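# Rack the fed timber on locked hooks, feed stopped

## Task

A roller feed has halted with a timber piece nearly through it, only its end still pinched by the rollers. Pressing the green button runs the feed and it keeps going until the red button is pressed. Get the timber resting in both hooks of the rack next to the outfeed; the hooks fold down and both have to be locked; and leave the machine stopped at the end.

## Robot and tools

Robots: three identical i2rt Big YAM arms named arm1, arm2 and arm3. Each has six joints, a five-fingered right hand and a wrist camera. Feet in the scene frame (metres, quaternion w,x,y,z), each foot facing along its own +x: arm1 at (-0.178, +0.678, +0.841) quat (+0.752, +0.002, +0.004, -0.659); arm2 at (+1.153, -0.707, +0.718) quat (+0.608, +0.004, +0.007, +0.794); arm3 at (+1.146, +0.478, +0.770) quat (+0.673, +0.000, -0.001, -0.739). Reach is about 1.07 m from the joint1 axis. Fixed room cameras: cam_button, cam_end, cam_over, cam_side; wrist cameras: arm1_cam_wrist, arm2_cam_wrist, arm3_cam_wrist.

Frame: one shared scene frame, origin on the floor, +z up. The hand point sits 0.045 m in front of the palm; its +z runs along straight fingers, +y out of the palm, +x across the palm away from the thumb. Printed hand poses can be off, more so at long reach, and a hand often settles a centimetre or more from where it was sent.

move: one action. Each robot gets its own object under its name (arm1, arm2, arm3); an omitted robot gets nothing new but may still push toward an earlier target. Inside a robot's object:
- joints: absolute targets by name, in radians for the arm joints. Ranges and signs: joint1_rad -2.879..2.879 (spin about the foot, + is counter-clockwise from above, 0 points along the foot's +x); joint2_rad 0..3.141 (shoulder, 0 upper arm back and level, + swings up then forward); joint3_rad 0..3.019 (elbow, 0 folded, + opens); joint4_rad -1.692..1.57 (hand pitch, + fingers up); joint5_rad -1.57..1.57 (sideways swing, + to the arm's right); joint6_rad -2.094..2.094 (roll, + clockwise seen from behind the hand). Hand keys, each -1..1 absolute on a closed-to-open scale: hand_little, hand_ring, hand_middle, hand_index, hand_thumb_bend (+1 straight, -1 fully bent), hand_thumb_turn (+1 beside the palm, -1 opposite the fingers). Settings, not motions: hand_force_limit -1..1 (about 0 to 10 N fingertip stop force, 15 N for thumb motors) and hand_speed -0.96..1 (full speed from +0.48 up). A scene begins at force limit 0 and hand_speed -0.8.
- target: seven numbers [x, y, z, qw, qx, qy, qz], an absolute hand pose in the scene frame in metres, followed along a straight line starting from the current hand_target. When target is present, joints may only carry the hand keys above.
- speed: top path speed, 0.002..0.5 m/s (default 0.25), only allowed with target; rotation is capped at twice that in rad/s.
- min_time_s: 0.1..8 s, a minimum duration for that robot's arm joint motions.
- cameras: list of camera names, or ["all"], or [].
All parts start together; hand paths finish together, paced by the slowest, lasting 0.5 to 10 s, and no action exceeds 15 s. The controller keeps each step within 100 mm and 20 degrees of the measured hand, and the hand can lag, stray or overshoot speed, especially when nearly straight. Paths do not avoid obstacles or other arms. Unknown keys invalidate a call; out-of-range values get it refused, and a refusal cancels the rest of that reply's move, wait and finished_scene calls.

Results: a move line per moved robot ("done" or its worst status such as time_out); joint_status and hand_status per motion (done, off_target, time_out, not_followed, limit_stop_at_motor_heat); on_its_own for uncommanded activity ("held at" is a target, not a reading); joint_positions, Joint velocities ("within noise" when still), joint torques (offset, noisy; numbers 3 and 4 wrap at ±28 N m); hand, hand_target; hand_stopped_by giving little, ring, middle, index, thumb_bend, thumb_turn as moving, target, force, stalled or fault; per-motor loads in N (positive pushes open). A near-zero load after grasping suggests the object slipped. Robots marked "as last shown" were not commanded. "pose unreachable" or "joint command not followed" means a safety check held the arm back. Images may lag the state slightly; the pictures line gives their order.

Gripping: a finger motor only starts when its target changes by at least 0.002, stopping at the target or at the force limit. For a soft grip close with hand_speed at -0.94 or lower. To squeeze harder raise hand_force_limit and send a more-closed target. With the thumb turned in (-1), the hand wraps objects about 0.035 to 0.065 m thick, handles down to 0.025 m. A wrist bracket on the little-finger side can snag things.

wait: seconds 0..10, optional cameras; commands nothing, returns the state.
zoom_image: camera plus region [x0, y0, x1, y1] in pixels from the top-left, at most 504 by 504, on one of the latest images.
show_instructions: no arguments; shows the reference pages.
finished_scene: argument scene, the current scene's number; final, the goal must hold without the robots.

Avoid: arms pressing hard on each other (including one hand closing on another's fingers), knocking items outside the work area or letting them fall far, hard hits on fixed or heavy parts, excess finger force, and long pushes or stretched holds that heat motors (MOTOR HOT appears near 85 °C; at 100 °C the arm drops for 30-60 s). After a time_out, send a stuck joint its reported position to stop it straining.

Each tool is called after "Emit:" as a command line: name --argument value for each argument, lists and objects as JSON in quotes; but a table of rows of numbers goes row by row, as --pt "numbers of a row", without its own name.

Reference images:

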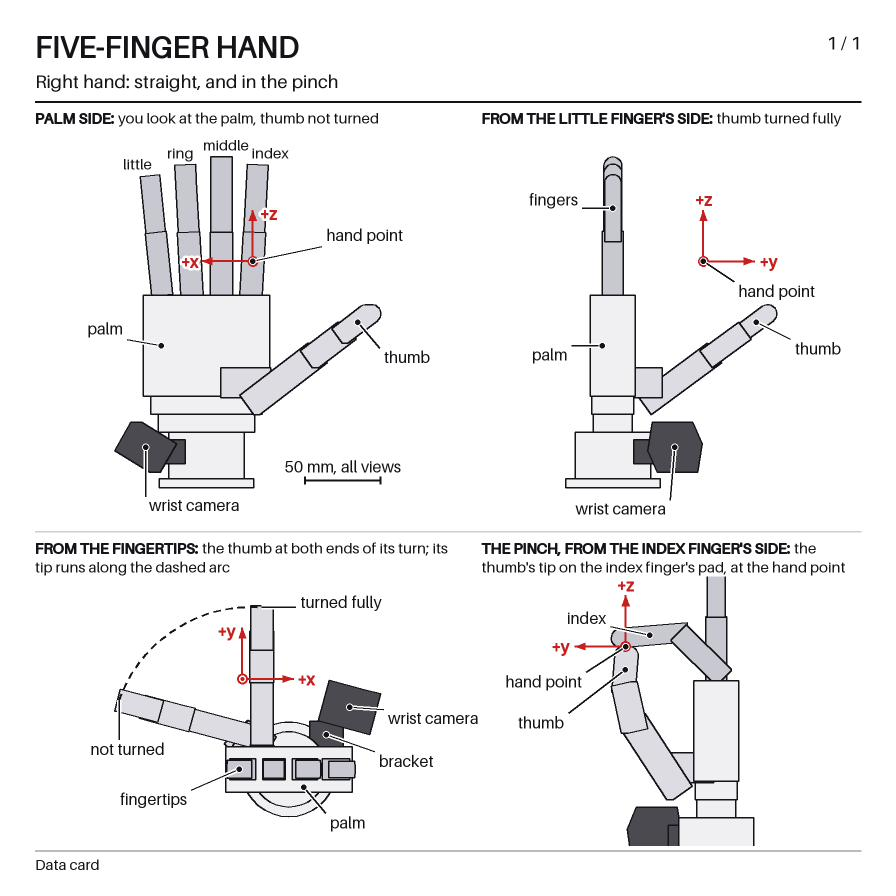

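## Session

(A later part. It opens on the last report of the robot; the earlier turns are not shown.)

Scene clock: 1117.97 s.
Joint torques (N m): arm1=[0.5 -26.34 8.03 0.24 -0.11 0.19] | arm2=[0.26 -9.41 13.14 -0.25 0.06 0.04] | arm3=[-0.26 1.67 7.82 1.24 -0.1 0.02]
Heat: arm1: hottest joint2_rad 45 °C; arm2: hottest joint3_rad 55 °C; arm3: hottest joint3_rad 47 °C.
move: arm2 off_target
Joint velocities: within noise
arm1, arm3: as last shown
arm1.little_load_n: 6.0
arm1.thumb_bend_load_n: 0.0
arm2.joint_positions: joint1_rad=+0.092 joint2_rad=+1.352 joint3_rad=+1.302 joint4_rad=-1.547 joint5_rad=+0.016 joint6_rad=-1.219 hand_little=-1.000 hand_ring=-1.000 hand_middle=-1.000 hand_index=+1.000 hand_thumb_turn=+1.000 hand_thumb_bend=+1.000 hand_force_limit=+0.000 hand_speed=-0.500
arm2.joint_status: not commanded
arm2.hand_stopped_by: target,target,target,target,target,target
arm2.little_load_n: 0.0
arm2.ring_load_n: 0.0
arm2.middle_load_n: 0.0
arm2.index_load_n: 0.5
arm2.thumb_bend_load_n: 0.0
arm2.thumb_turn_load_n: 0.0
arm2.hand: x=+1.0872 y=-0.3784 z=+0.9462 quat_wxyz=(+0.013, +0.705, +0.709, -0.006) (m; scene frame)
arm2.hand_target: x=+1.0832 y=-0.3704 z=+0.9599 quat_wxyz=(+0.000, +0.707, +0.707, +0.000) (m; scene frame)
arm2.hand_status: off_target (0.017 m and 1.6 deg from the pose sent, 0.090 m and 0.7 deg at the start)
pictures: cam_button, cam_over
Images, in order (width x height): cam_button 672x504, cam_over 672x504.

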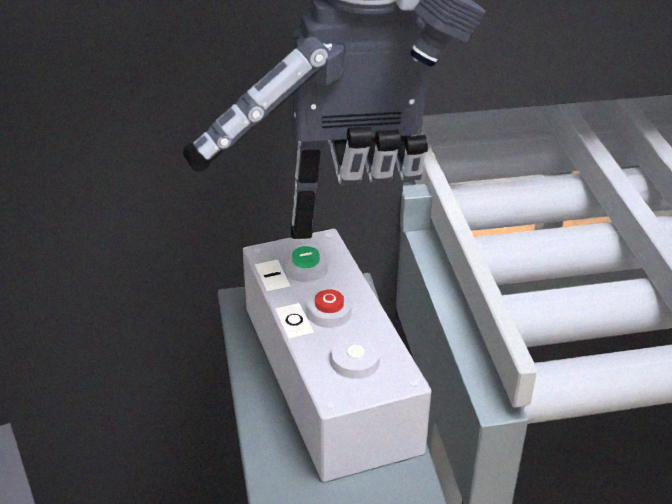

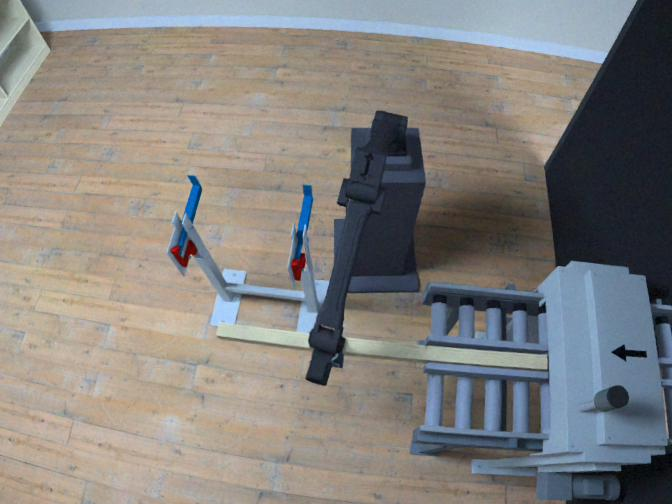

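Emit:
move --arm1 '{"joints": {"hand_force_limit": -0.4, "hand_speed": -0.85, "hand_index": -0.5, "hand_middle": -0.5, "hand_ring": -0.5, "hand_little": -0.5, "hand_thumb_bend": -0.3}}' --arm2 '{"joints": {"joint2_rad": 0.8, "joint3_rad": 2.2, "joint4_rad": -1.5}, "min_time_s": 4}' --cameras '["arm1_cam_wrist", "cam_side"]'

Scene clock: 1150.47 s.
Joint torques (N m): arm1=[0.56 -25.99 8.03 0.17 -0.15 0.16] | arm2=[-0.03 4.31 5.05 3.07 0.02 0] | arm3=[-0.5 1.08 7.92 1.32 -0.08 0.01]
Heat: arm1: hottest joint2_rad 45 °C; arm2: hottest joint3_rad 60 °C; arm3: hottest joint3_rad 47 °C.
move: arm1 off_target; arm2 done
Joint velocities: within noise
arm1.joint_positions: joint1_rad=-0.284 joint2_rad=+2.581 joint3_rad=+2.186 joint4_rad=-1.168 joint5_rad=-0.001 joint6_rad=-0.092 hand_little=-0.200 hand_ring=-0.212 hand_middle=-0.239 hand_index=-0.267 hand_thumb_turn=-1.000 hand_thumb_bend=+0.932 hand_force_limit=-0.400 hand_speed=-0.850
arm1.joint_status: hand_little off_target (ended at -0.200, target -0.500); hand_ring off_target (ended at -0.212, target -0.500); hand_middle off_target (ended at -0.239, target -0.500); hand_index off_target (ended at -0.267, target -0.500); hand_thumb_bend off_target (ended at +0.932, target -0.300); the others done
arm1.hand_stopped_by: force,force,force,force,force,target
arm1.little_load_n: 2.0
arm1.ring_load_n: 1.0
arm1.middle_load_n: 7.0
arm1.index_load_n: 5.0
arm1.thumb_bend_load_n: 5.0
arm1.thumb_turn_load_n: -0.5
arm1.hand: x=-0.2566 y=+0.0132 z=+0.6945 quat_wxyz=(+0.002, -0.031, -1.000, +0.000) (m; scene frame)
arm1.hand_target: x=-0.2517 y=+0.0126 z=+0.6955 quat_wxyz=(+0.000, -0.035, -0.999, +0.000) (m; scene frame)
arm1.hand_status: not commanded
arm2.joint_positions: joint1_rad=+0.092 joint2_rad=+0.798 joint3_rad=+2.184 joint4_rad=-1.519 joint5_rad=+0.016 joint6_rad=-1.219 hand_little=-1.000 hand_ring=-1.000 hand_middle=-1.000 hand_index=+1.000 hand_thumb_turn=+1.000 hand_thumb_bend=+1.000 hand_force_limit=+0.000 hand_speed=-0.500
arm2.joint_status: all done
arm2.hand_stopped_by: target,target,target,target,target,target
arm2.little_load_n: 0.0
arm2.ring_load_n: 0.0
arm2.middle_load_n: 0.0
arm2.index_load_n: 0.0
arm2.thumb_bend_load_n: 0.0
arm2.thumb_turn_load_n: 0.0
arm2.hand: x=+1.1634 y=-0.5584 z=+1.4567 quat_wxyz=(-0.598, +0.539, +0.526, +0.275) (m; scene frame)
arm2.hand_target: x=+1.1636 y=-0.5603 z=+1.4661 quat_wxyz=(-0.610, +0.533, +0.517, +0.277) (m; scene frame)
arm2.hand_status: not commanded
arm3: as last shown
pictures: arm1_cam_wrist, cam_side
Images, in order (width x height): arm1_cam_wrist 672x504, cam_side 672x504.

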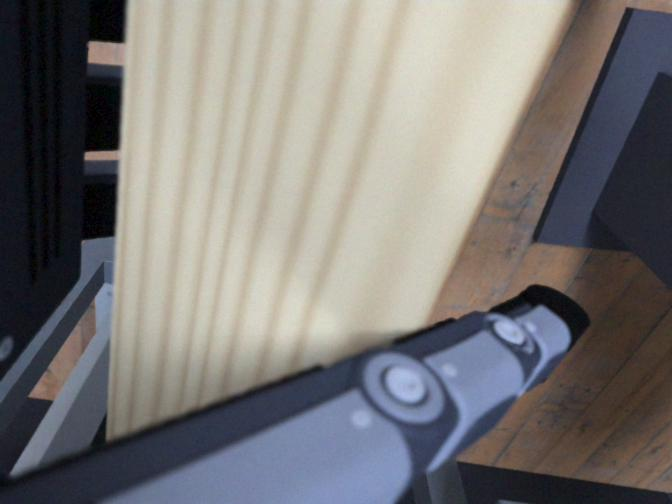

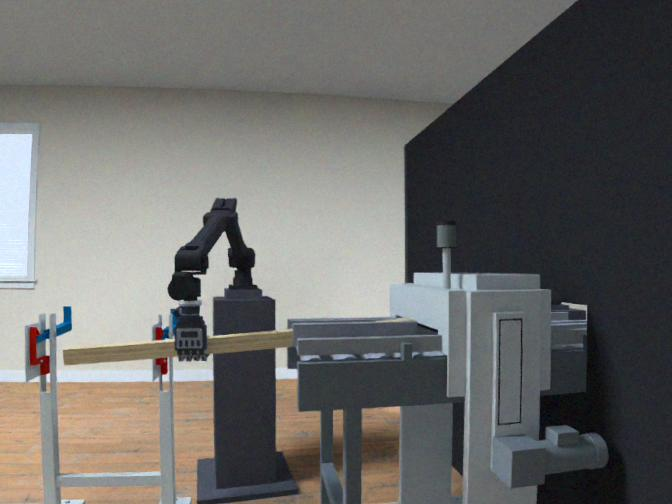

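Emit:
move --arm1 '{"target": [-0.362, 0.020, 0.722, 0, 0.035, 0.9994, 0], "speed": 0.05}' --cameras '["arm1_cam_wrist", "cam_side", "cam_over"]'

Emit:
zoom_image --camera "cam_over" --region '[400, 260, 650, 448]'

Scene clock: 1167.87 s.
Joint torques (N m): arm1=[-1.14 -26.58 14.78 -0.81 0.12 -0.3] | arm2=[-0.03 4.31 5.05 3.07 0.02 0] | arm3=[-0.38 1.38 7.92 1.37 -0.07 0.04]
Heat: arm1: hottest joint2_rad 46 °C; arm2: hottest joint3_rad 56 °C; arm3: hottest joint3_rad 47 °C.
move: arm1 off_target
Joint velocities: within noise
arm1.joint_positions: joint1_rad=-0.410 joint2_rad=+2.602 joint3_rad=+2.219 joint4_rad=-1.228 joint5_rad=-0.007 joint6_rad=-0.197 hand_little=-0.200 hand_ring=-0.212 hand_middle=-0.239 hand_index=-0.267 hand_thumb_turn=-1.000 hand_thumb_bend=+0.931 hand_force_limit=-0.400 hand_speed=-0.850
arm1.joint_status: not commanded
arm1.hand_stopped_by: force,force,force,force,force,target
arm1.little_load_n: 0.0
arm1.ring_load_n: 0.0
arm1.middle_load_n: 0.0
arm1.index_load_n: 8.5
arm1.thumb_bend_load_n: 0.0
arm1.thumb_turn_load_n: 0.0
arm1.hand: x=-0.3424 y=+0.0398 z=+0.6955 quat_wxyz=(-0.006, -0.042, -0.999, -0.023) (m; scene frame)
arm1.hand_target: x=-0.3617 y=+0.0217 z=+0.7225 quat_wxyz=(+0.001, -0.035, -0.999, +0.002) (m; scene frame)
arm1.hand_status: off_target (0.038 m and 2.8 deg from the pose sent, 0.109 m and 0.5 deg at the start)
arm2, arm3: as last shown
arm3.index_load_n: 0.5
pictures: arm1_cam_wrist, cam_over, cam_side
Images, in order (width x height): arm1_cam_wrist 672x504, cam_over 672x504, cam_side 672x504.

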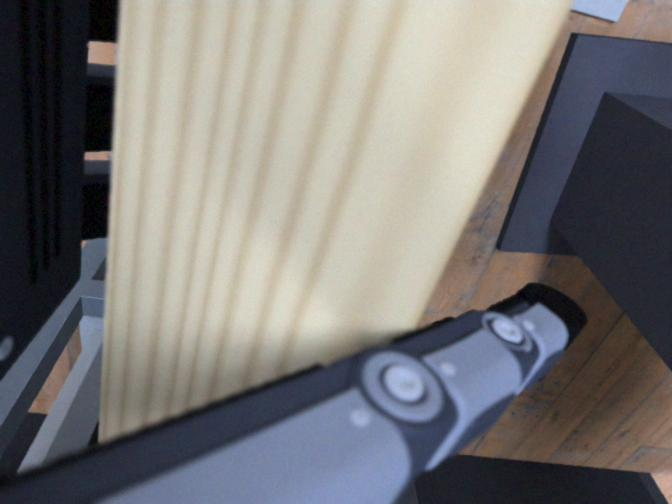

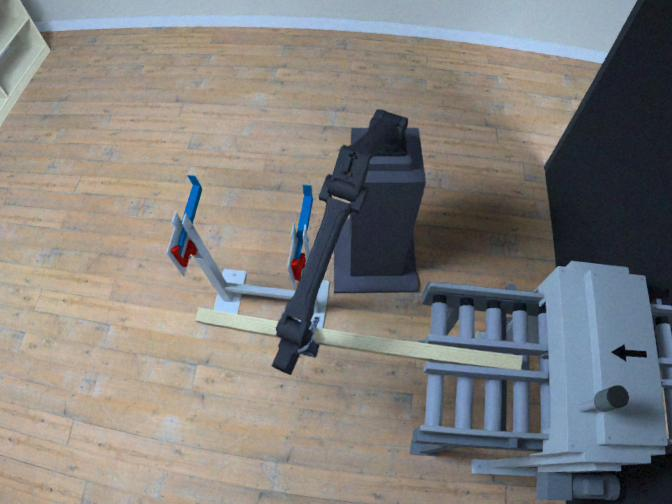

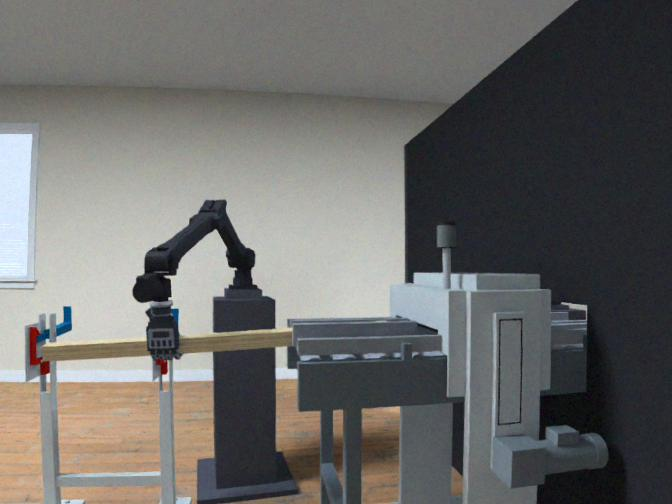

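Scaled by 2.016 from the camera's 672x504 image, which has a finer 960x720 frame.

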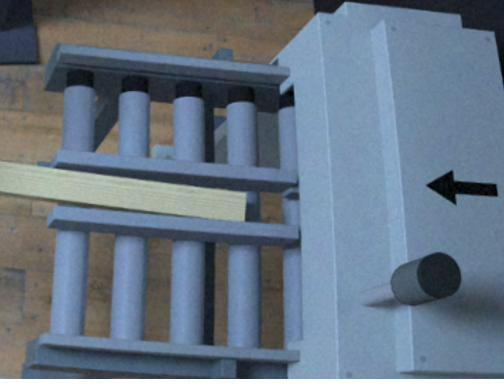

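Emit:
move --arm1 '{"joints": {"hand_index": -0.2, "hand_middle": -0.202, "hand_ring": -0.2, "hand_little": -0.196, "hand_thumb_bend": 1.0}}'

Emit:
move --arm1 '{"target": [-0.270, 0.035, 0.737, 0, 0.035, 0.9994, 0], "speed": 0.05}' --cameras '["arm1_cam_wrist", "cam_side", "cam_over"]'

Emit:
zoom_image --camera "cam_over" --region '[400, 260, 650, 448]'

Scene clock: 1239.00 s.
Joint torques (N m): arm1=[-1.2 -26.99 14.83 -0.54 0.15 -0.23] | arm2=[-0.03 4.31 5.07 3.07 0.02 0] | arm3=[-0.44 1.73 7.83 1.33 -0.08 0.05]
Heat: arm1: hottest joint2_rad 56 °C; arm2: hottest joint3_rad 47 °C; arm3: hottest joint3_rad 47 °C.
move: arm1 done
Joint velocities: within noise
arm1.joint_positions: joint1_rad=-0.411 joint2_rad=+2.602 joint3_rad=+2.219 joint4_rad=-1.239 joint5_rad=-0.007 joint6_rad=-0.204 hand_little=-0.195 hand_ring=-0.199 hand_middle=-0.202 hand_index=-0.200 hand_thumb_turn=-1.000 hand_thumb_bend=+1.000 hand_force_limit=-0.400 hand_speed=-0.850
arm1.joint_status: all done
arm1.hand_stopped_by: force,force,target,target,target,target
arm1.little_load_n: 2.0
arm1.ring_load_n: 5.0
arm1.middle_load_n: 1.5
arm1.index_load_n: 0.5
arm1.thumb_bend_load_n: 0.0
arm1.thumb_turn_load_n: 0.0
arm1.hand: x=-0.3425 y=+0.0427 z=+0.6962 quat_wxyz=(-0.008, -0.038, -0.999, -0.028) (m; scene frame)
arm1.hand_target: x=-0.3616 y=+0.0218 z=+0.7224 quat_wxyz=(+0.001, -0.035, -0.999, +0.001) (m; scene frame)
arm1.hand_status: not commanded
arm2, arm3: as last shown
arm3.index_load_n: 0.0
arm3.thumb_turn_load_n: 0.5
pictures: none

Scene clock: 1241.40 s.
Joint torques (N m): arm1=[3.08 -32.21 6.57 -0.98 -0.14 0.59] | arm2=[-0.03 4.25 5.07 3.07 0.02 0] | arm3=[0.03 1.9 7.87 1.17 -0.1 0.07]
Heat: arm1: hottest joint2_rad 56 °C; arm2: hottest joint3_rad 47 °C; arm3: hottest joint3_rad 47 °C.
move: arm1 off_target
Joint velocities: within noise
arm1.joint_positions: joint1_rad=-0.343 joint2_rad=+2.542 joint3_rad=+2.079 joint4_rad=-1.132 joint5_rad=-0.003 joint6_rad=-0.162 hand_little=-0.195 hand_ring=-0.200 hand_middle=-0.202 hand_index=-0.200 hand_thumb_turn=-1.000 hand_thumb_bend=+1.000 hand_force_limit=-0.400 hand_speed=-0.850
arm1.joint_status: not commanded
arm1.hand_stopped_by: force,force,target,target,target,target
arm1.little_load_n: 6.0
arm1.ring_load_n: 0.5
arm1.middle_load_n: 0.0
arm1.index_load_n: 0.0
arm1.thumb_bend_load_n: 0.0
arm1.thumb_turn_load_n: 0.0
arm1.hand: x=-0.2942 y=+0.0462 z=+0.6871 quat_wxyz=(-0.002, -0.025, -1.000, -0.016) (m; scene frame)
arm1.hand_target: x=-0.2706 y=+0.0356 z=+0.7344 quat_wxyz=(-0.001, -0.034, -0.999, +0.000) (m; scene frame)
arm1.hand_status: off_target (0.057 m and 2.1 deg from the pose sent, 0.084 m and 3.3 deg at the start)
arm2, arm3: as last shown
arm2.index_load_n: -0.5
arm2.thumb_turn_load_n: -0.5
arm3.ring_load_n: -0.5
arm3.thumb_bend_load_n: -0.5
arm3.thumb_turn_load_n: 0.0
pictures: arm1_cam_wrist, cam_over, cam_side
Images, in order (width x height): arm1_cam_wrist 672x504, cam_over 672x504, cam_side 672x504.

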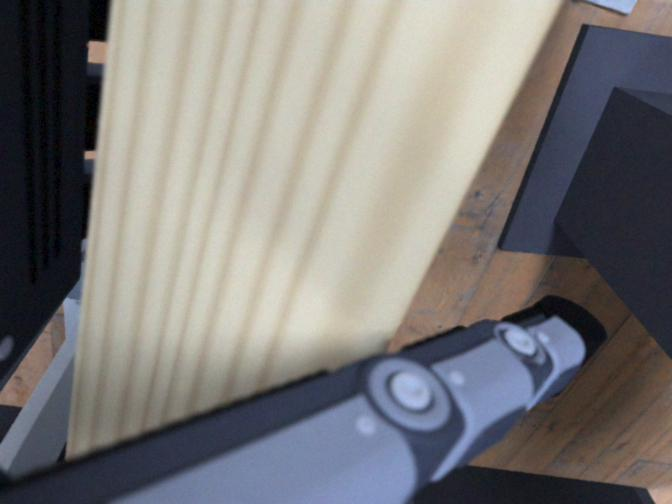

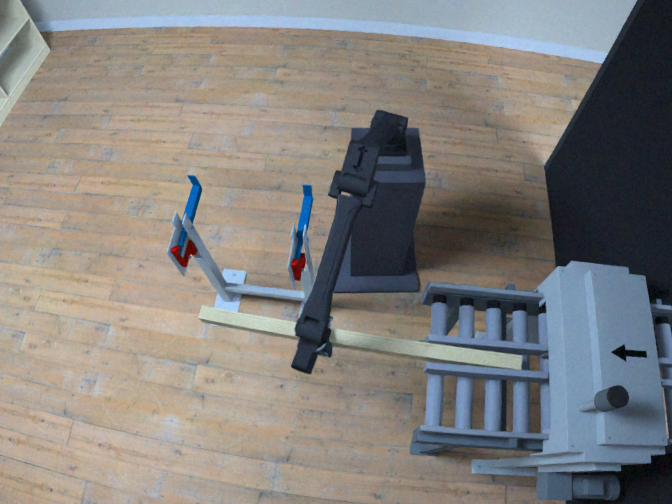

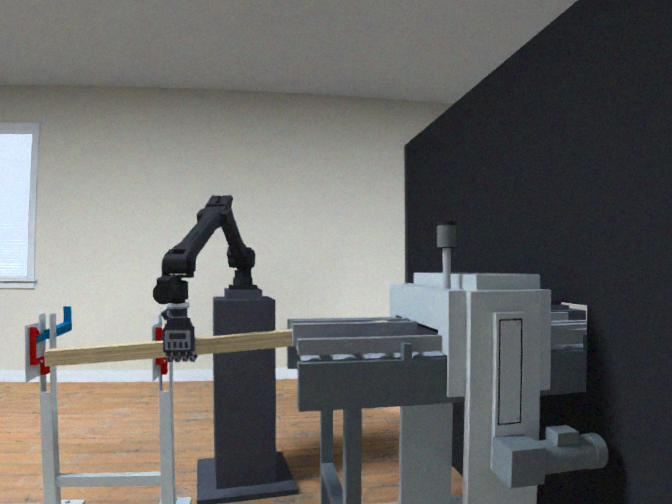

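Scaled by 2.016 from the camera's 672x504 image, which has a finer 960x720 frame.

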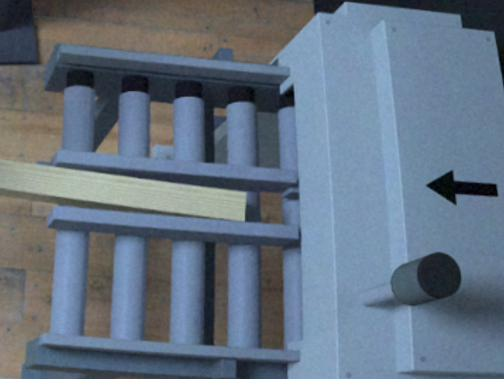

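Emit:
move --arm1 '{"target": [-0.260, 0.038, 0.760, 0, 0.035, 0.9994, 0], "speed": 0.05}' --cameras '["cam_side", "cam_over"]'

Scene clock: 1248.73 s.
Joint torques (N m): arm1=[2.67 -31.03 7.28 -1.37 -0.38 0.52] | arm2=[-0.03 4.31 5.07 3.07 0.02 0] | arm3=[-0.44 1.2 7.73 1.33 -0.09 0.04]
Heat: arm1: hottest joint2_rad 56 °C; arm2: hottest joint3_rad 47 °C; arm3: hottest joint3_rad 47 °C.
move: arm1 off_target
Joint velocities: within noise
arm1.joint_positions: joint1_rad=-0.334 joint2_rad=+2.492 joint3_rad=+2.055 joint4_rad=-1.143 joint5_rad=+0.004 joint6_rad=-0.143 hand_little=-0.196 hand_ring=-0.199 hand_middle=-0.202 hand_index=-0.200 hand_thumb_turn=-1.000 hand_thumb_bend=+1.000 hand_force_limit=-0.400 hand_speed=-0.850
arm1.joint_status: not commanded
arm1.hand_stopped_by: force,force,target,target,target,target
arm1.little_load_n: 1.5
arm1.ring_load_n: 3.0
arm1.middle_load_n: 2.5
arm1.index_load_n: 0.5
arm1.thumb_bend_load_n: 0.0
arm1.thumb_turn_load_n: 0.0
arm1.hand: x=-0.2884 y=+0.0442 z=+0.7123 quat_wxyz=(+0.003, -0.030, -1.000, -0.009) (m; scene frame)
arm1.hand_target: x=-0.2608 y=+0.0383 z=+0.7573 quat_wxyz=(+0.000, -0.035, -0.999, +0.000) (m; scene frame)
arm1.hand_status: off_target (0.056 m and 1.2 deg from the pose sent, 0.081 m and 2.1 deg at the start)
arm2, arm3: as last shown
arm2.index_load_n: 0.0
arm2.thumb_turn_load_n: 0.0
arm3.ring_load_n: 0.0
arm3.thumb_bend_load_n: 0.0
pictures: cam_over, cam_side
Images, in order (width x height): cam_over 672x504, cam_side 672x504.

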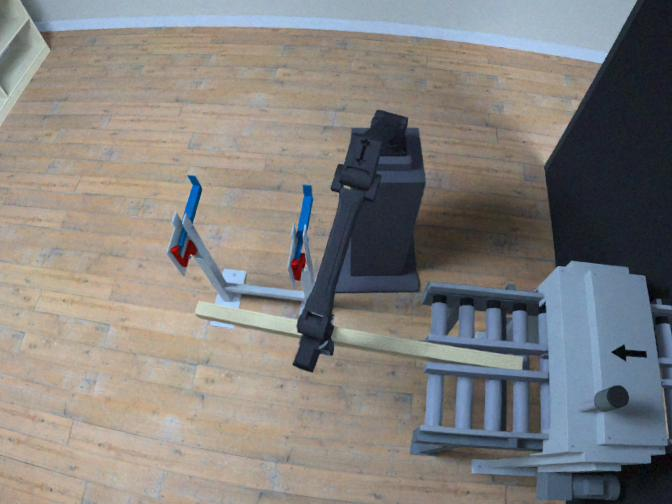

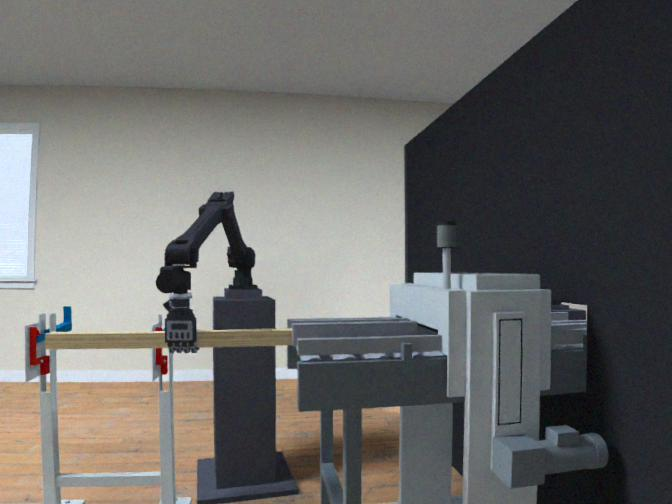

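Emit:
move --arm1 '{"target": [-0.180, 0.035, 0.757, 0, 0.035, 0.9994, 0], "speed": 0.05}' --cameras '["cam_side", "cam_over"]'

Emit:
zoom_image --camera "cam_over" --region '[180, 260, 560, 430]'

Scene clock: 1259.97 s.
Joint torques (N m): arm1=[3.19 -31.33 6.78 -0.88 -0.47 0.52] | arm2=[-0.03 4.25 5.05 3.07 0.02 0] | arm3=[-0.85 1.79 7.91 1.39 -0.09 0.04]
Heat: arm1: hottest joint2_rad 53 °C; arm2: hottest joint3_rad 46 °C; arm3: hottest joint3_rad 47 °C.
move: arm1 off_target
Joint velocities: within noise
arm1.joint_positions: joint1_rad=-0.226 joint2_rad=+2.476 joint3_rad=+2.026 joint4_rad=-1.136 joint5_rad=+0.006 joint6_rad=-0.031 hand_little=-0.196 hand_ring=-0.199 hand_middle=-0.202 hand_index=-0.200 hand_thumb_turn=-1.000 hand_thumb_bend=+1.000 hand_force_limit=-0.400 hand_speed=-0.850
arm1.joint_status: not commanded
arm1.hand_stopped_by: force,force,target,target,target,target
arm1.little_load_n: 2.5
arm1.ring_load_n: 1.5
arm1.middle_load_n: 1.0
arm1.index_load_n: 0.5
arm1.thumb_bend_load_n: 0.0
arm1.thumb_turn_load_n: 0.0
arm1.hand: x=-0.2128 y=+0.0395 z=+0.7133 quat_wxyz=(+0.004, -0.032, -0.999, -0.012) (m; scene frame)
arm1.hand_target: x=-0.1810 y=+0.0354 z=+0.7547 quat_wxyz=(-0.001, -0.035, -0.999, +0.000) (m; scene frame)
arm1.hand_status: off_target (0.055 m and 1.5 deg from the pose sent, 0.118 m and 1.2 deg at the start)
arm2: as last shown
arm2.little_load_n: 0.5
arm3.joint_positions: joint1_rad=-0.896 joint2_rad=+0.624 joint3_rad=+1.386 joint4_rad=-1.619 joint5_rad=-0.132 joint6_rad=-1.261 hand_little=+1.000 hand_ring=+1.000 hand_middle=+1.000 hand_index=+1.000 hand_thumb_turn=+1.000 hand_thumb_bend=+1.000 hand_force_limit=+0.000 hand_speed=-0.800
arm3.joint_status: not commanded
arm3.hand_stopped_by: target,target,target,target,target,target
arm3.little_load_n: 0.0
arm3.ring_load_n: 0.0
arm3.middle_load_n: 0.0
arm3.index_load_n: 0.0
arm3.thumb_bend_load_n: 0.0
arm3.thumb_turn_load_n: 0.0
arm3.hand: x=+0.9884 y=+0.4023 z=+1.2034 quat_wxyz=(+0.288, +0.149, -0.923, +0.207) (m; scene frame)
arm3.hand_target: x=+0.9887 y=+0.4025 z=+1.2111 quat_wxyz=(+0.296, +0.149, -0.919, +0.211) (m; scene frame)
arm3.hand_status: not commanded
pictures: cam_over, cam_side
Images, in order (width x height): cam_over 672x504, cam_side 672x504.

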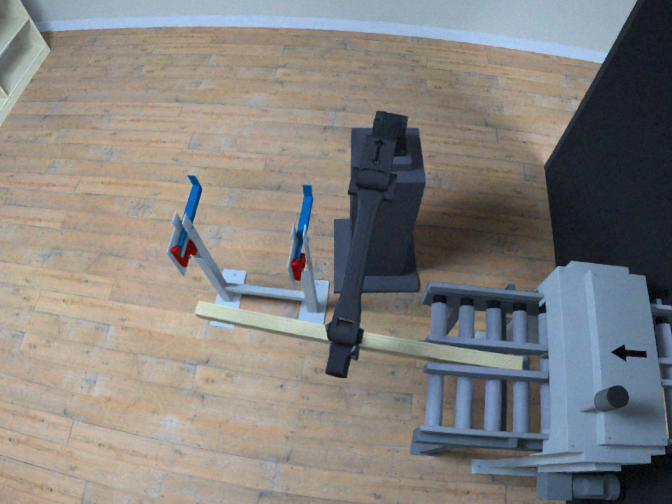

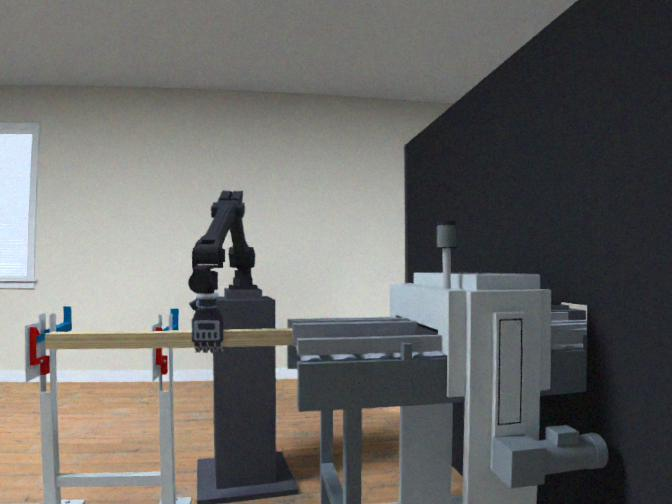

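Scaled by 1.326 from the camera's 672x504 image, which has a finer 960x720 frame.

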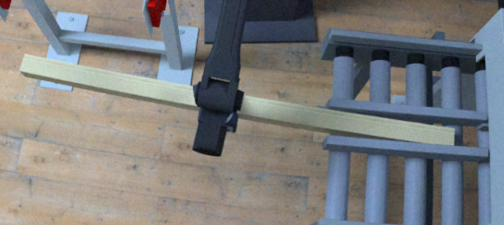

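Emit:
move --arm1 '{"target": [-0.185, 0.035, 0.785, 0, 0.035, 0.9994, 0], "speed": 0.05}' --cameras '["cam_side", "cam_over"]'

Emit:
zoom_image --camera "cam_side" --region '[20, 260, 460, 400]'

Scene clock: 1266.97 s.
Joint torques (N m): arm1=[3.31 -33.08 7.91 -2.25 -0.47 0.45] | arm2=[-0.03 4.31 5.07 3.07 0.02 0] | arm3=[-0.67 1.38 7.77 1.4 -0.07 0.01]
Heat: arm1: hottest joint2_rad 55 °C; arm2: hottest joint3_rad 46 °C; arm3: hottest joint3_rad 47 °C.
move: arm1 off_target
Joint velocities: within noise
arm1.joint_positions: joint1_rad=-0.226 joint2_rad=+2.471 joint3_rad=+2.026 joint4_rad=-1.141 joint5_rad=+0.006 joint6_rad=-0.031 hand_little=-0.196 hand_ring=-0.199 hand_middle=-0.202 hand_index=-0.200 hand_thumb_turn=-1.000 hand_thumb_bend=+1.000 hand_force_limit=-0.400 hand_speed=-0.850
arm1.joint_status: not commanded
arm1.hand_stopped_by: force,force,target,target,target,target
arm1.little_load_n: 2.0
arm1.ring_load_n: 2.0
arm1.middle_load_n: 3.5
arm1.index_load_n: 1.0
arm1.thumb_bend_load_n: 0.0
arm1.thumb_turn_load_n: 0.0
arm1.hand: x=-0.2125 y=+0.0393 z=+0.7169 quat_wxyz=(+0.004, -0.032, -0.999, -0.011) (m; scene frame)
arm1.hand_target: x=-0.1859 y=+0.0353 z=+0.7803 quat_wxyz=(-0.001, -0.034, -0.999, +0.000) (m; scene frame)
arm1.hand_status: off_target (0.074 m and 1.4 deg from the pose sent, 0.077 m and 1.5 deg at the start)
arm2, arm3: as last shown
arm2.little_load_n: 0.0
pictures: cam_over, cam_side
Images, in order (width x height): cam_over 672x504, cam_side 672x504.

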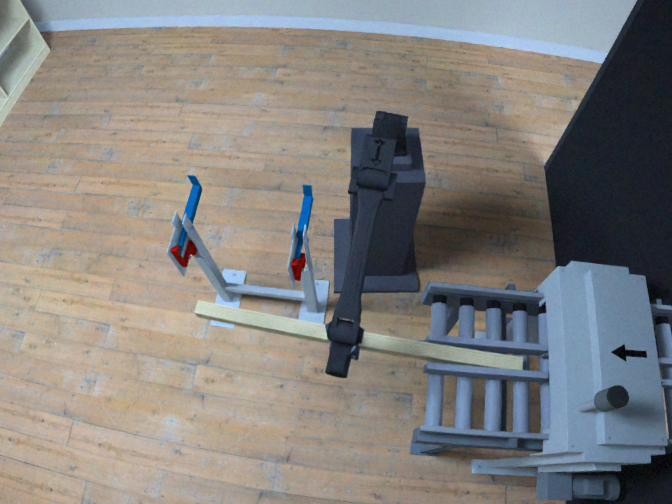

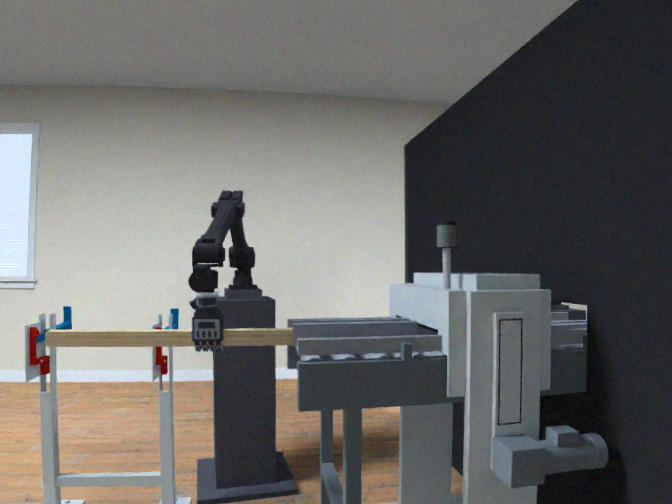

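Scaled by 1.145 from the camera's 672x504 image, which has a finer 960x720 frame.

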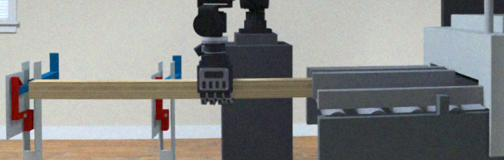

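Emit:
move --arm1 '{"target": [-0.185, 0.035, 0.805, 0, 0.035, 0.9994, 0], "speed": 0.05}' --cameras '["cam_side", "cam_over"]'

Emit:
zoom_image --camera "cam_side" --region '[20, 260, 460, 400]'

Scene clock: 1272.30 s.
Joint torques (N m): arm1=[2.73 -33.26 9.21 -2.78 -0.52 0.28] | arm2=[-0.03 4.31 5.05 3.07 0.02 0] | arm3=[-0.62 2.08 7.9 1.24 -0.05 0.06]
Heat: arm1: hottest joint2_rad 57 °C; arm2: hottest joint3_rad 46 °C; arm3: hottest joint3_rad 47 °C.
move: arm1 off_target
Joint velocities: within noise
arm1.joint_positions: joint1_rad=-0.225 joint2_rad=+2.454 joint3_rad=+2.026 joint4_rad=-1.160 joint5_rad=+0.008 joint6_rad=-0.015 hand_little=-0.196 hand_ring=-0.200 hand_middle=-0.202 hand_index=-0.200 hand_thumb_turn=-1.000 hand_thumb_bend=+1.000 hand_force_limit=-0.400 hand_speed=-0.850
arm1.joint_status: not commanded
arm1.hand_stopped_by: force,force,target,target,target,target
arm1.little_load_n: 0.5
arm1.ring_load_n: 0.5
arm1.middle_load_n: 2.5
arm1.index_load_n: 3.5
arm1.thumb_bend_load_n: 0.0
arm1.thumb_turn_load_n: 0.0
arm1.hand: x=-0.2111 y=+0.0396 z=+0.7286 quat_wxyz=(+0.005, -0.040, -0.999, -0.012) (m; scene frame)
arm1.hand_target: x=-0.1859 y=+0.0355 z=+0.7995 quat_wxyz=(+0.000, -0.035, -0.999, +0.000) (m; scene frame)
arm1.hand_status: off_target (0.081 m and 1.6 deg from the pose sent, 0.092 m and 1.4 deg at the start)
arm2, arm3: as last shown
arm2.thumb_turn_load_n: -0.5
arm3.thumb_turn_load_n: -0.5
pictures: cam_over, cam_side
Images, in order (width x height): cam_over 672x504, cam_side 672x504.

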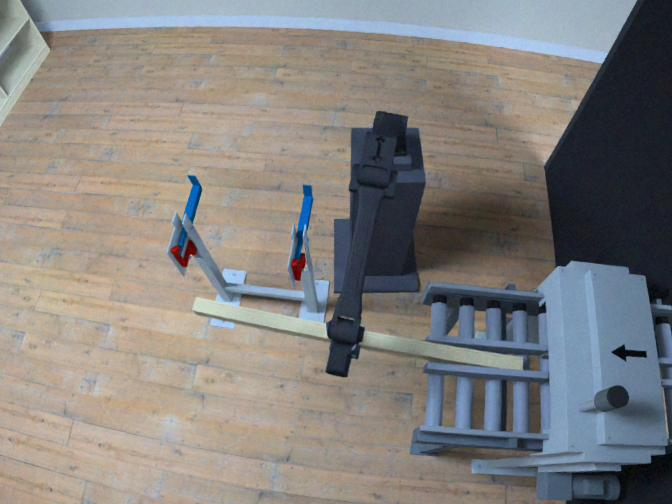

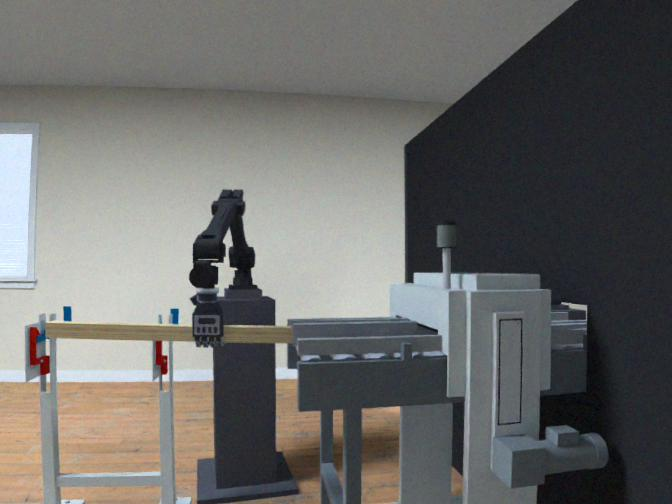

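Scaled by 1.145 from the camera's 672x504 image, which has a finer 960x720 frame.

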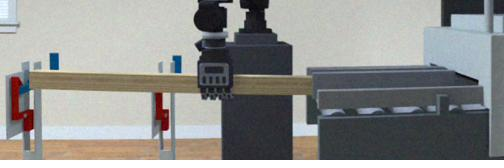

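Emit:
move --arm1 '{"target": [-0.130, 0.033, 0.757, 0, 0.035, 0.9994, 0], "speed": 0.05}' --cameras '["cam_side", "cam_over"]'

Emit:
zoom_image --camera "cam_side" --region '[20, 260, 460, 400]'

Scene clock: 1281.67 s.
Joint torques (N m): arm1=[2.26 -28.92 7.57 -0.69 -0.59 0.32] | arm2=[0.03 4.31 5.05 3.07 0.02 0] | arm3=[-0.21 1.67 7.95 1.25 -0.07 0.06]
Heat: arm1: hottest joint2_rad 57 °C; arm2: hottest joint3_rad 46 °C; arm3: hottest joint3_rad 47 °C.
move: arm1 off_target
Joint velocities: within noise
arm1.joint_positions: joint1_rad=-0.144 joint2_rad=+2.454 joint3_rad=+2.026 joint4_rad=-1.148 joint5_rad=+0.011 joint6_rad=+0.062 hand_little=-0.196 hand_ring=-0.200 hand_middle=-0.202 hand_index=-0.200 hand_thumb_turn=-1.000 hand_thumb_bend=+1.000 hand_force_limit=-0.400 hand_speed=-0.850
arm1.joint_status: not commanded
arm1.hand_stopped_by: force,force,target,target,target,target
arm1.little_load_n: 1.5
arm1.ring_load_n: 1.0
arm1.middle_load_n: 0.5
arm1.index_load_n: 1.0
arm1.thumb_bend_load_n: 0.0
arm1.thumb_turn_load_n: 0.0
arm1.hand: x=-0.1555 y=+0.0333 z=+0.7275 quat_wxyz=(+0.007, -0.038, -0.999, -0.006) (m; scene frame)
arm1.hand_target: x=-0.1306 y=+0.0332 z=+0.7558 quat_wxyz=(+0.000, -0.035, -0.999, +0.000) (m; scene frame)
arm1.hand_status: off_target (0.039 m and 1.1 deg from the pose sent, 0.086 m and 1.6 deg at the start)
arm2.joint_positions: joint1_rad=+0.092 joint2_rad=+0.798 joint3_rad=+2.184 joint4_rad=-1.519 joint5_rad=+0.016 joint6_rad=-1.219 hand_little=-1.000 hand_ring=-1.000 hand_middle=-1.000 hand_index=+1.000 hand_thumb_turn=+1.000 hand_thumb_bend=+1.000 hand_force_limit=+0.000 hand_speed=-0.500
arm2.joint_status: not commanded
arm2.hand_stopped_by: target,target,target,target,target,target
arm2.little_load_n: 0.0
arm2.ring_load_n: 0.0
arm2.middle_load_n: 0.0
arm2.index_load_n: 0.0
arm2.thumb_bend_load_n: 0.0
arm2.thumb_turn_load_n: 0.0
arm2.hand: x=+1.1634 y=-0.5584 z=+1.4567 quat_wxyz=(-0.598, +0.539, +0.526, +0.275) (m; scene frame)
arm2.hand_target: x=+1.1636 y=-0.5603 z=+1.4661 quat_wxyz=(-0.610, +0.533, +0.517, +0.277) (m; scene frame)
arm2.hand_status: not commanded
arm3: as last shown
arm3.thumb_turn_load_n: 0.0
pictures: cam_over, cam_side
Images, in order (width x height): cam_over 672x504, cam_side 672x504.

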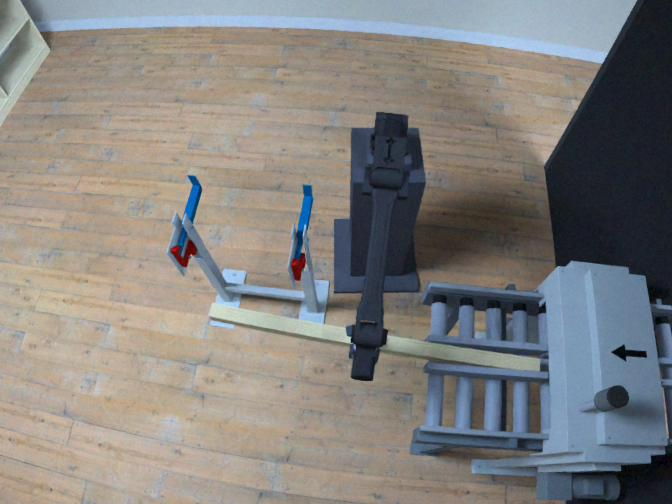

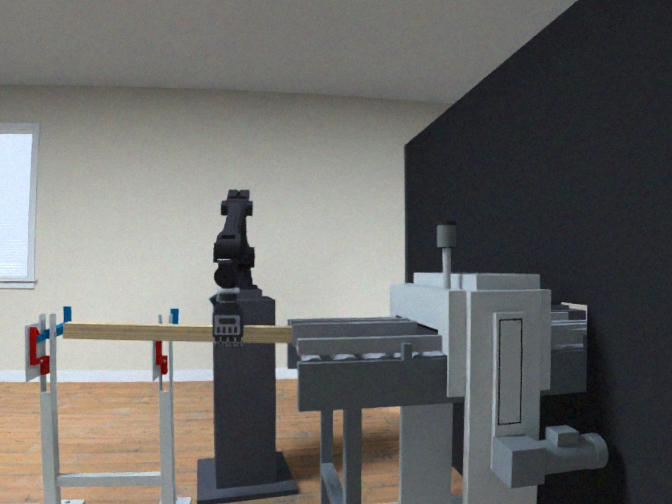

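Scaled by 1.145 from the camera's 672x504 image, which has a finer 960x720 frame.

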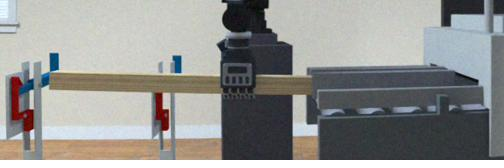

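Emit:
move --arm1 '{"target": [-0.140, 0.036, 0.705, 0, 0.035, 0.9994, 0], "speed": 0.05}'

Emit:
move --arm1 '{"target": [-0.088, 0.045, 0.735, 0, 0.035, 0.9994, 0], "speed": 0.05}' --cameras '["cam_side", "cam_over"]'

Emit:
zoom_image --camera "cam_side" --region '[20, 260, 460, 400]'

Scene clock: 1290.17 s.
Joint torques (N m): arm1=[1.55 -25.29 7.45 -0.18 -0.07 0.16] | arm2=[0.03 4.31 5.05 3.07 0.02 0] | arm3=[-0.62 1.67 7.92 1.36 -0.09 0.03]
Heat: arm1: hottest joint2_rad 56 °C; arm2: hottest joint3_rad 46 °C; arm3: hottest joint3_rad 47 °C.
move: arm1 off_target
Joint velocities: within noise
arm1.joint_positions: joint1_rad=-0.142 joint2_rad=+2.474 joint3_rad=+1.995 joint4_rad=-1.070 joint5_rad=-0.002 joint6_rad=+0.062 hand_little=-0.195 hand_ring=-0.200 hand_middle=-0.202 hand_index=-0.200 hand_thumb_turn=-1.000 hand_thumb_bend=+1.000 hand_force_limit=-0.400 hand_speed=-0.850
arm1.joint_status: not commanded
arm1.hand_stopped_by: force,force,target,target,target,target
arm1.little_load_n: 3.5
arm1.ring_load_n: 0.0
arm1.middle_load_n: 0.0
arm1.index_load_n: 0.0
arm1.thumb_bend_load_n: 0.0
arm1.thumb_turn_load_n: 0.0
arm1.hand: x=-0.1516 y=+0.0312 z=+0.7020 quat_wxyz=(+0.001, -0.036, -0.999, +0.007) (m; scene frame)
arm1.hand_target: x=-0.1402 y=+0.0360 z=+0.7050 quat_wxyz=(+0.000, -0.035, -0.999, +0.000) (m; scene frame)
arm1.hand_status: off_target (0.013 m and 0.8 deg from the pose sent, 0.027 m and 1.1 deg at the start)
arm2, arm3: as last shown
arm2.middle_load_n: 0.5
pictures: none

Scene clock: 1291.90 s.
Joint torques (N m): arm1=[4.19 -30.1 5.67 -1.17 -0.46 0.7] | arm2=[-0.03 4.31 5.07 3.07 0.02 0] | arm3=[-0.44 1.14 7.87 1.29 -0.08 0.08]
Heat: arm1: hottest joint2_rad 56 °C; arm2: hottest joint3_rad 46 °C; arm3: hottest joint3_rad 47 °C.
move: arm1 off_target
Joint velocities: within noise
arm1.joint_positions: joint1_rad=-0.102 joint2_rad=+2.474 joint3_rad=+1.984 joint4_rad=-1.066 joint5_rad=+0.008 joint6_rad=+0.089 hand_little=-0.195 hand_ring=-0.200 hand_middle=-0.202 hand_index=-0.200 hand_thumb_turn=-1.000 hand_thumb_bend=+1.000 hand_force_limit=-0.400 hand_speed=-0.850
arm1.joint_status: not commanded
arm1.hand_stopped_by: force,force,target,target,target,target
arm1.little_load_n: 5.0
arm1.ring_load_n: 0.0
arm1.middle_load_n: 0.0
arm1.index_load_n: 0.0
arm1.thumb_bend_load_n: 0.0
arm1.thumb_turn_load_n: 0.0
arm1.hand: x=-0.1264 y=+0.0360 z=+0.6982 quat_wxyz=(+0.005, -0.030, -1.000, +0.003) (m; scene frame)
arm1.hand_target: x=-0.0895 y=+0.0447 z=+0.7326 quat_wxyz=(+0.000, -0.034, -0.999, +0.000) (m; scene frame)
arm1.hand_status: off_target (0.054 m and 0.9 deg from the pose sent, 0.073 m and 0.8 deg at the start)
arm2, arm3: as last shown
arm2.middle_load_n: 0.0
pictures: cam_over, cam_side
Images, in order (width x height): cam_over 672x504, cam_side 672x504.

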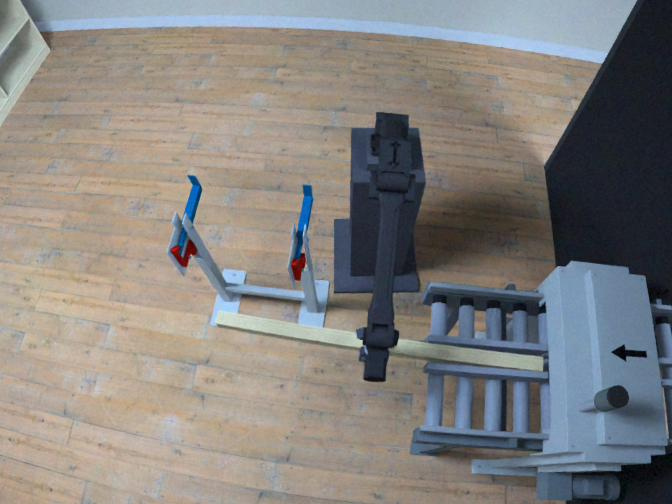

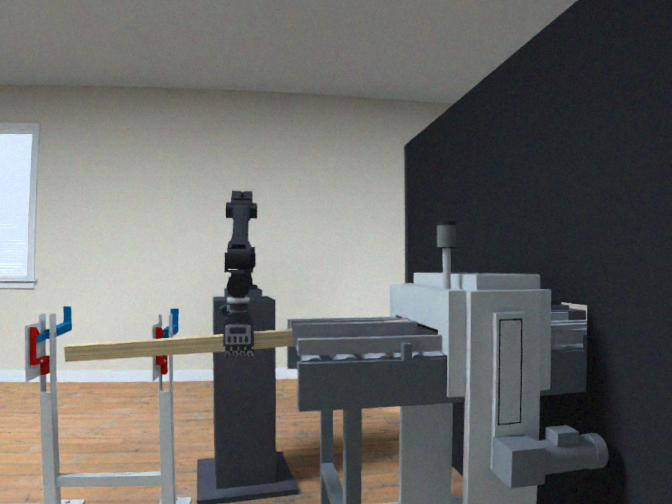

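Scaled by 1.145 from the camera's 672x504 image, which has a finer 960x720 frame.

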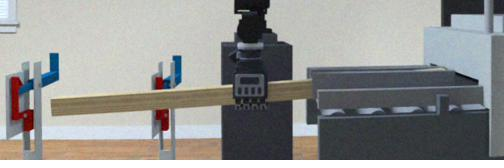

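Emit:
move --arm1 '{"target": [-0.060, 0.040, 0.745, 0, 0.035, 0.9994, 0], "speed": 0.05}' --cameras '["cam_side", "cam_over"]'

Emit:
zoom_image --camera "cam_side" --region '[20, 260, 460, 400]'

Scene clock: 1296.93 s.
Joint torques (N m): arm1=[4.72 -29.68 8.81 -2.25 -0.65 0.74] | arm2=[-0.03 4.31 5.05 3.08 0.02 0] | arm3=[0.03 1.32 8.05 1.4 -0.06 0.02]
Heat: arm1: hottest joint2_rad 55 °C; arm2: hottest joint3_rad 45 °C; arm3: hottest joint3_rad 47 °C.
move: arm1 off_target
Joint velocities: within noise
arm1.joint_positions: joint1_rad=-0.070 joint2_rad=+2.474 joint3_rad=+1.984 joint4_rad=-1.066 joint5_rad=+0.012 joint6_rad=+0.120 hand_little=-0.195 hand_ring=-0.200 hand_middle=-0.202 hand_index=-0.200 hand_thumb_turn=-1.000 hand_thumb_bend=+1.000 hand_force_limit=-0.400 hand_speed=-0.850
arm1.joint_status: not commanded
arm1.hand_stopped_by: force,force,target,target,target,target
arm1.little_load_n: 5.5
arm1.ring_load_n: 0.0
arm1.middle_load_n: 0.0
arm1.index_load_n: 0.0
arm1.thumb_bend_load_n: 0.0
arm1.thumb_turn_load_n: 0.0
arm1.hand: x=-0.1047 y=+0.0369 z=+0.6980 quat_wxyz=(+0.007, -0.030, -1.000, +0.004) (m; scene frame)
arm1.hand_target: x=-0.0617 y=+0.0404 z=+0.7423 quat_wxyz=(+0.000, -0.034, -0.999, +0.001) (m; scene frame)
arm1.hand_status: off_target (0.065 m and 1.1 deg from the pose sent, 0.081 m and 0.9 deg at the start)
arm2, arm3: as last shown
pictures: cam_over, cam_side
Images, in order (width x height): cam_over 672x504, cam_side 672x504.

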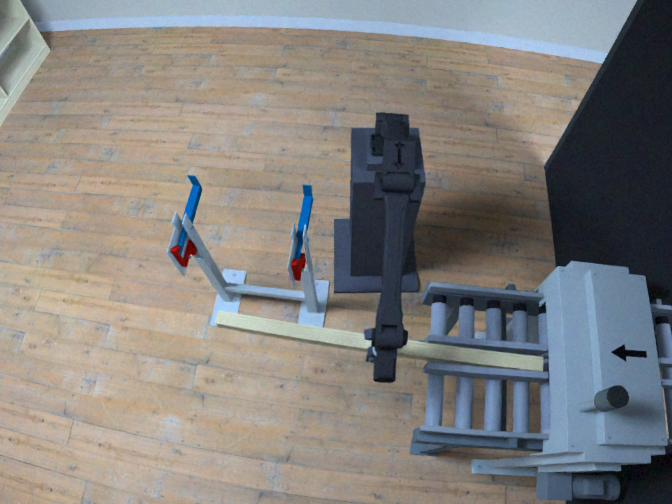

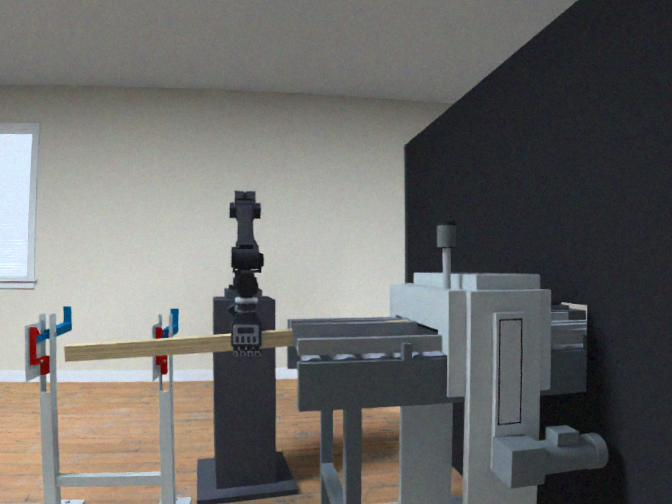

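Scaled by 1.145 from the camera's 672x504 image, which has a finer 960x720 frame.

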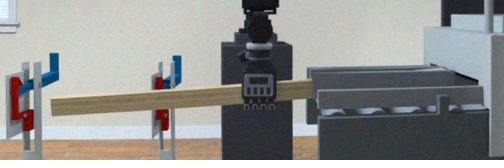

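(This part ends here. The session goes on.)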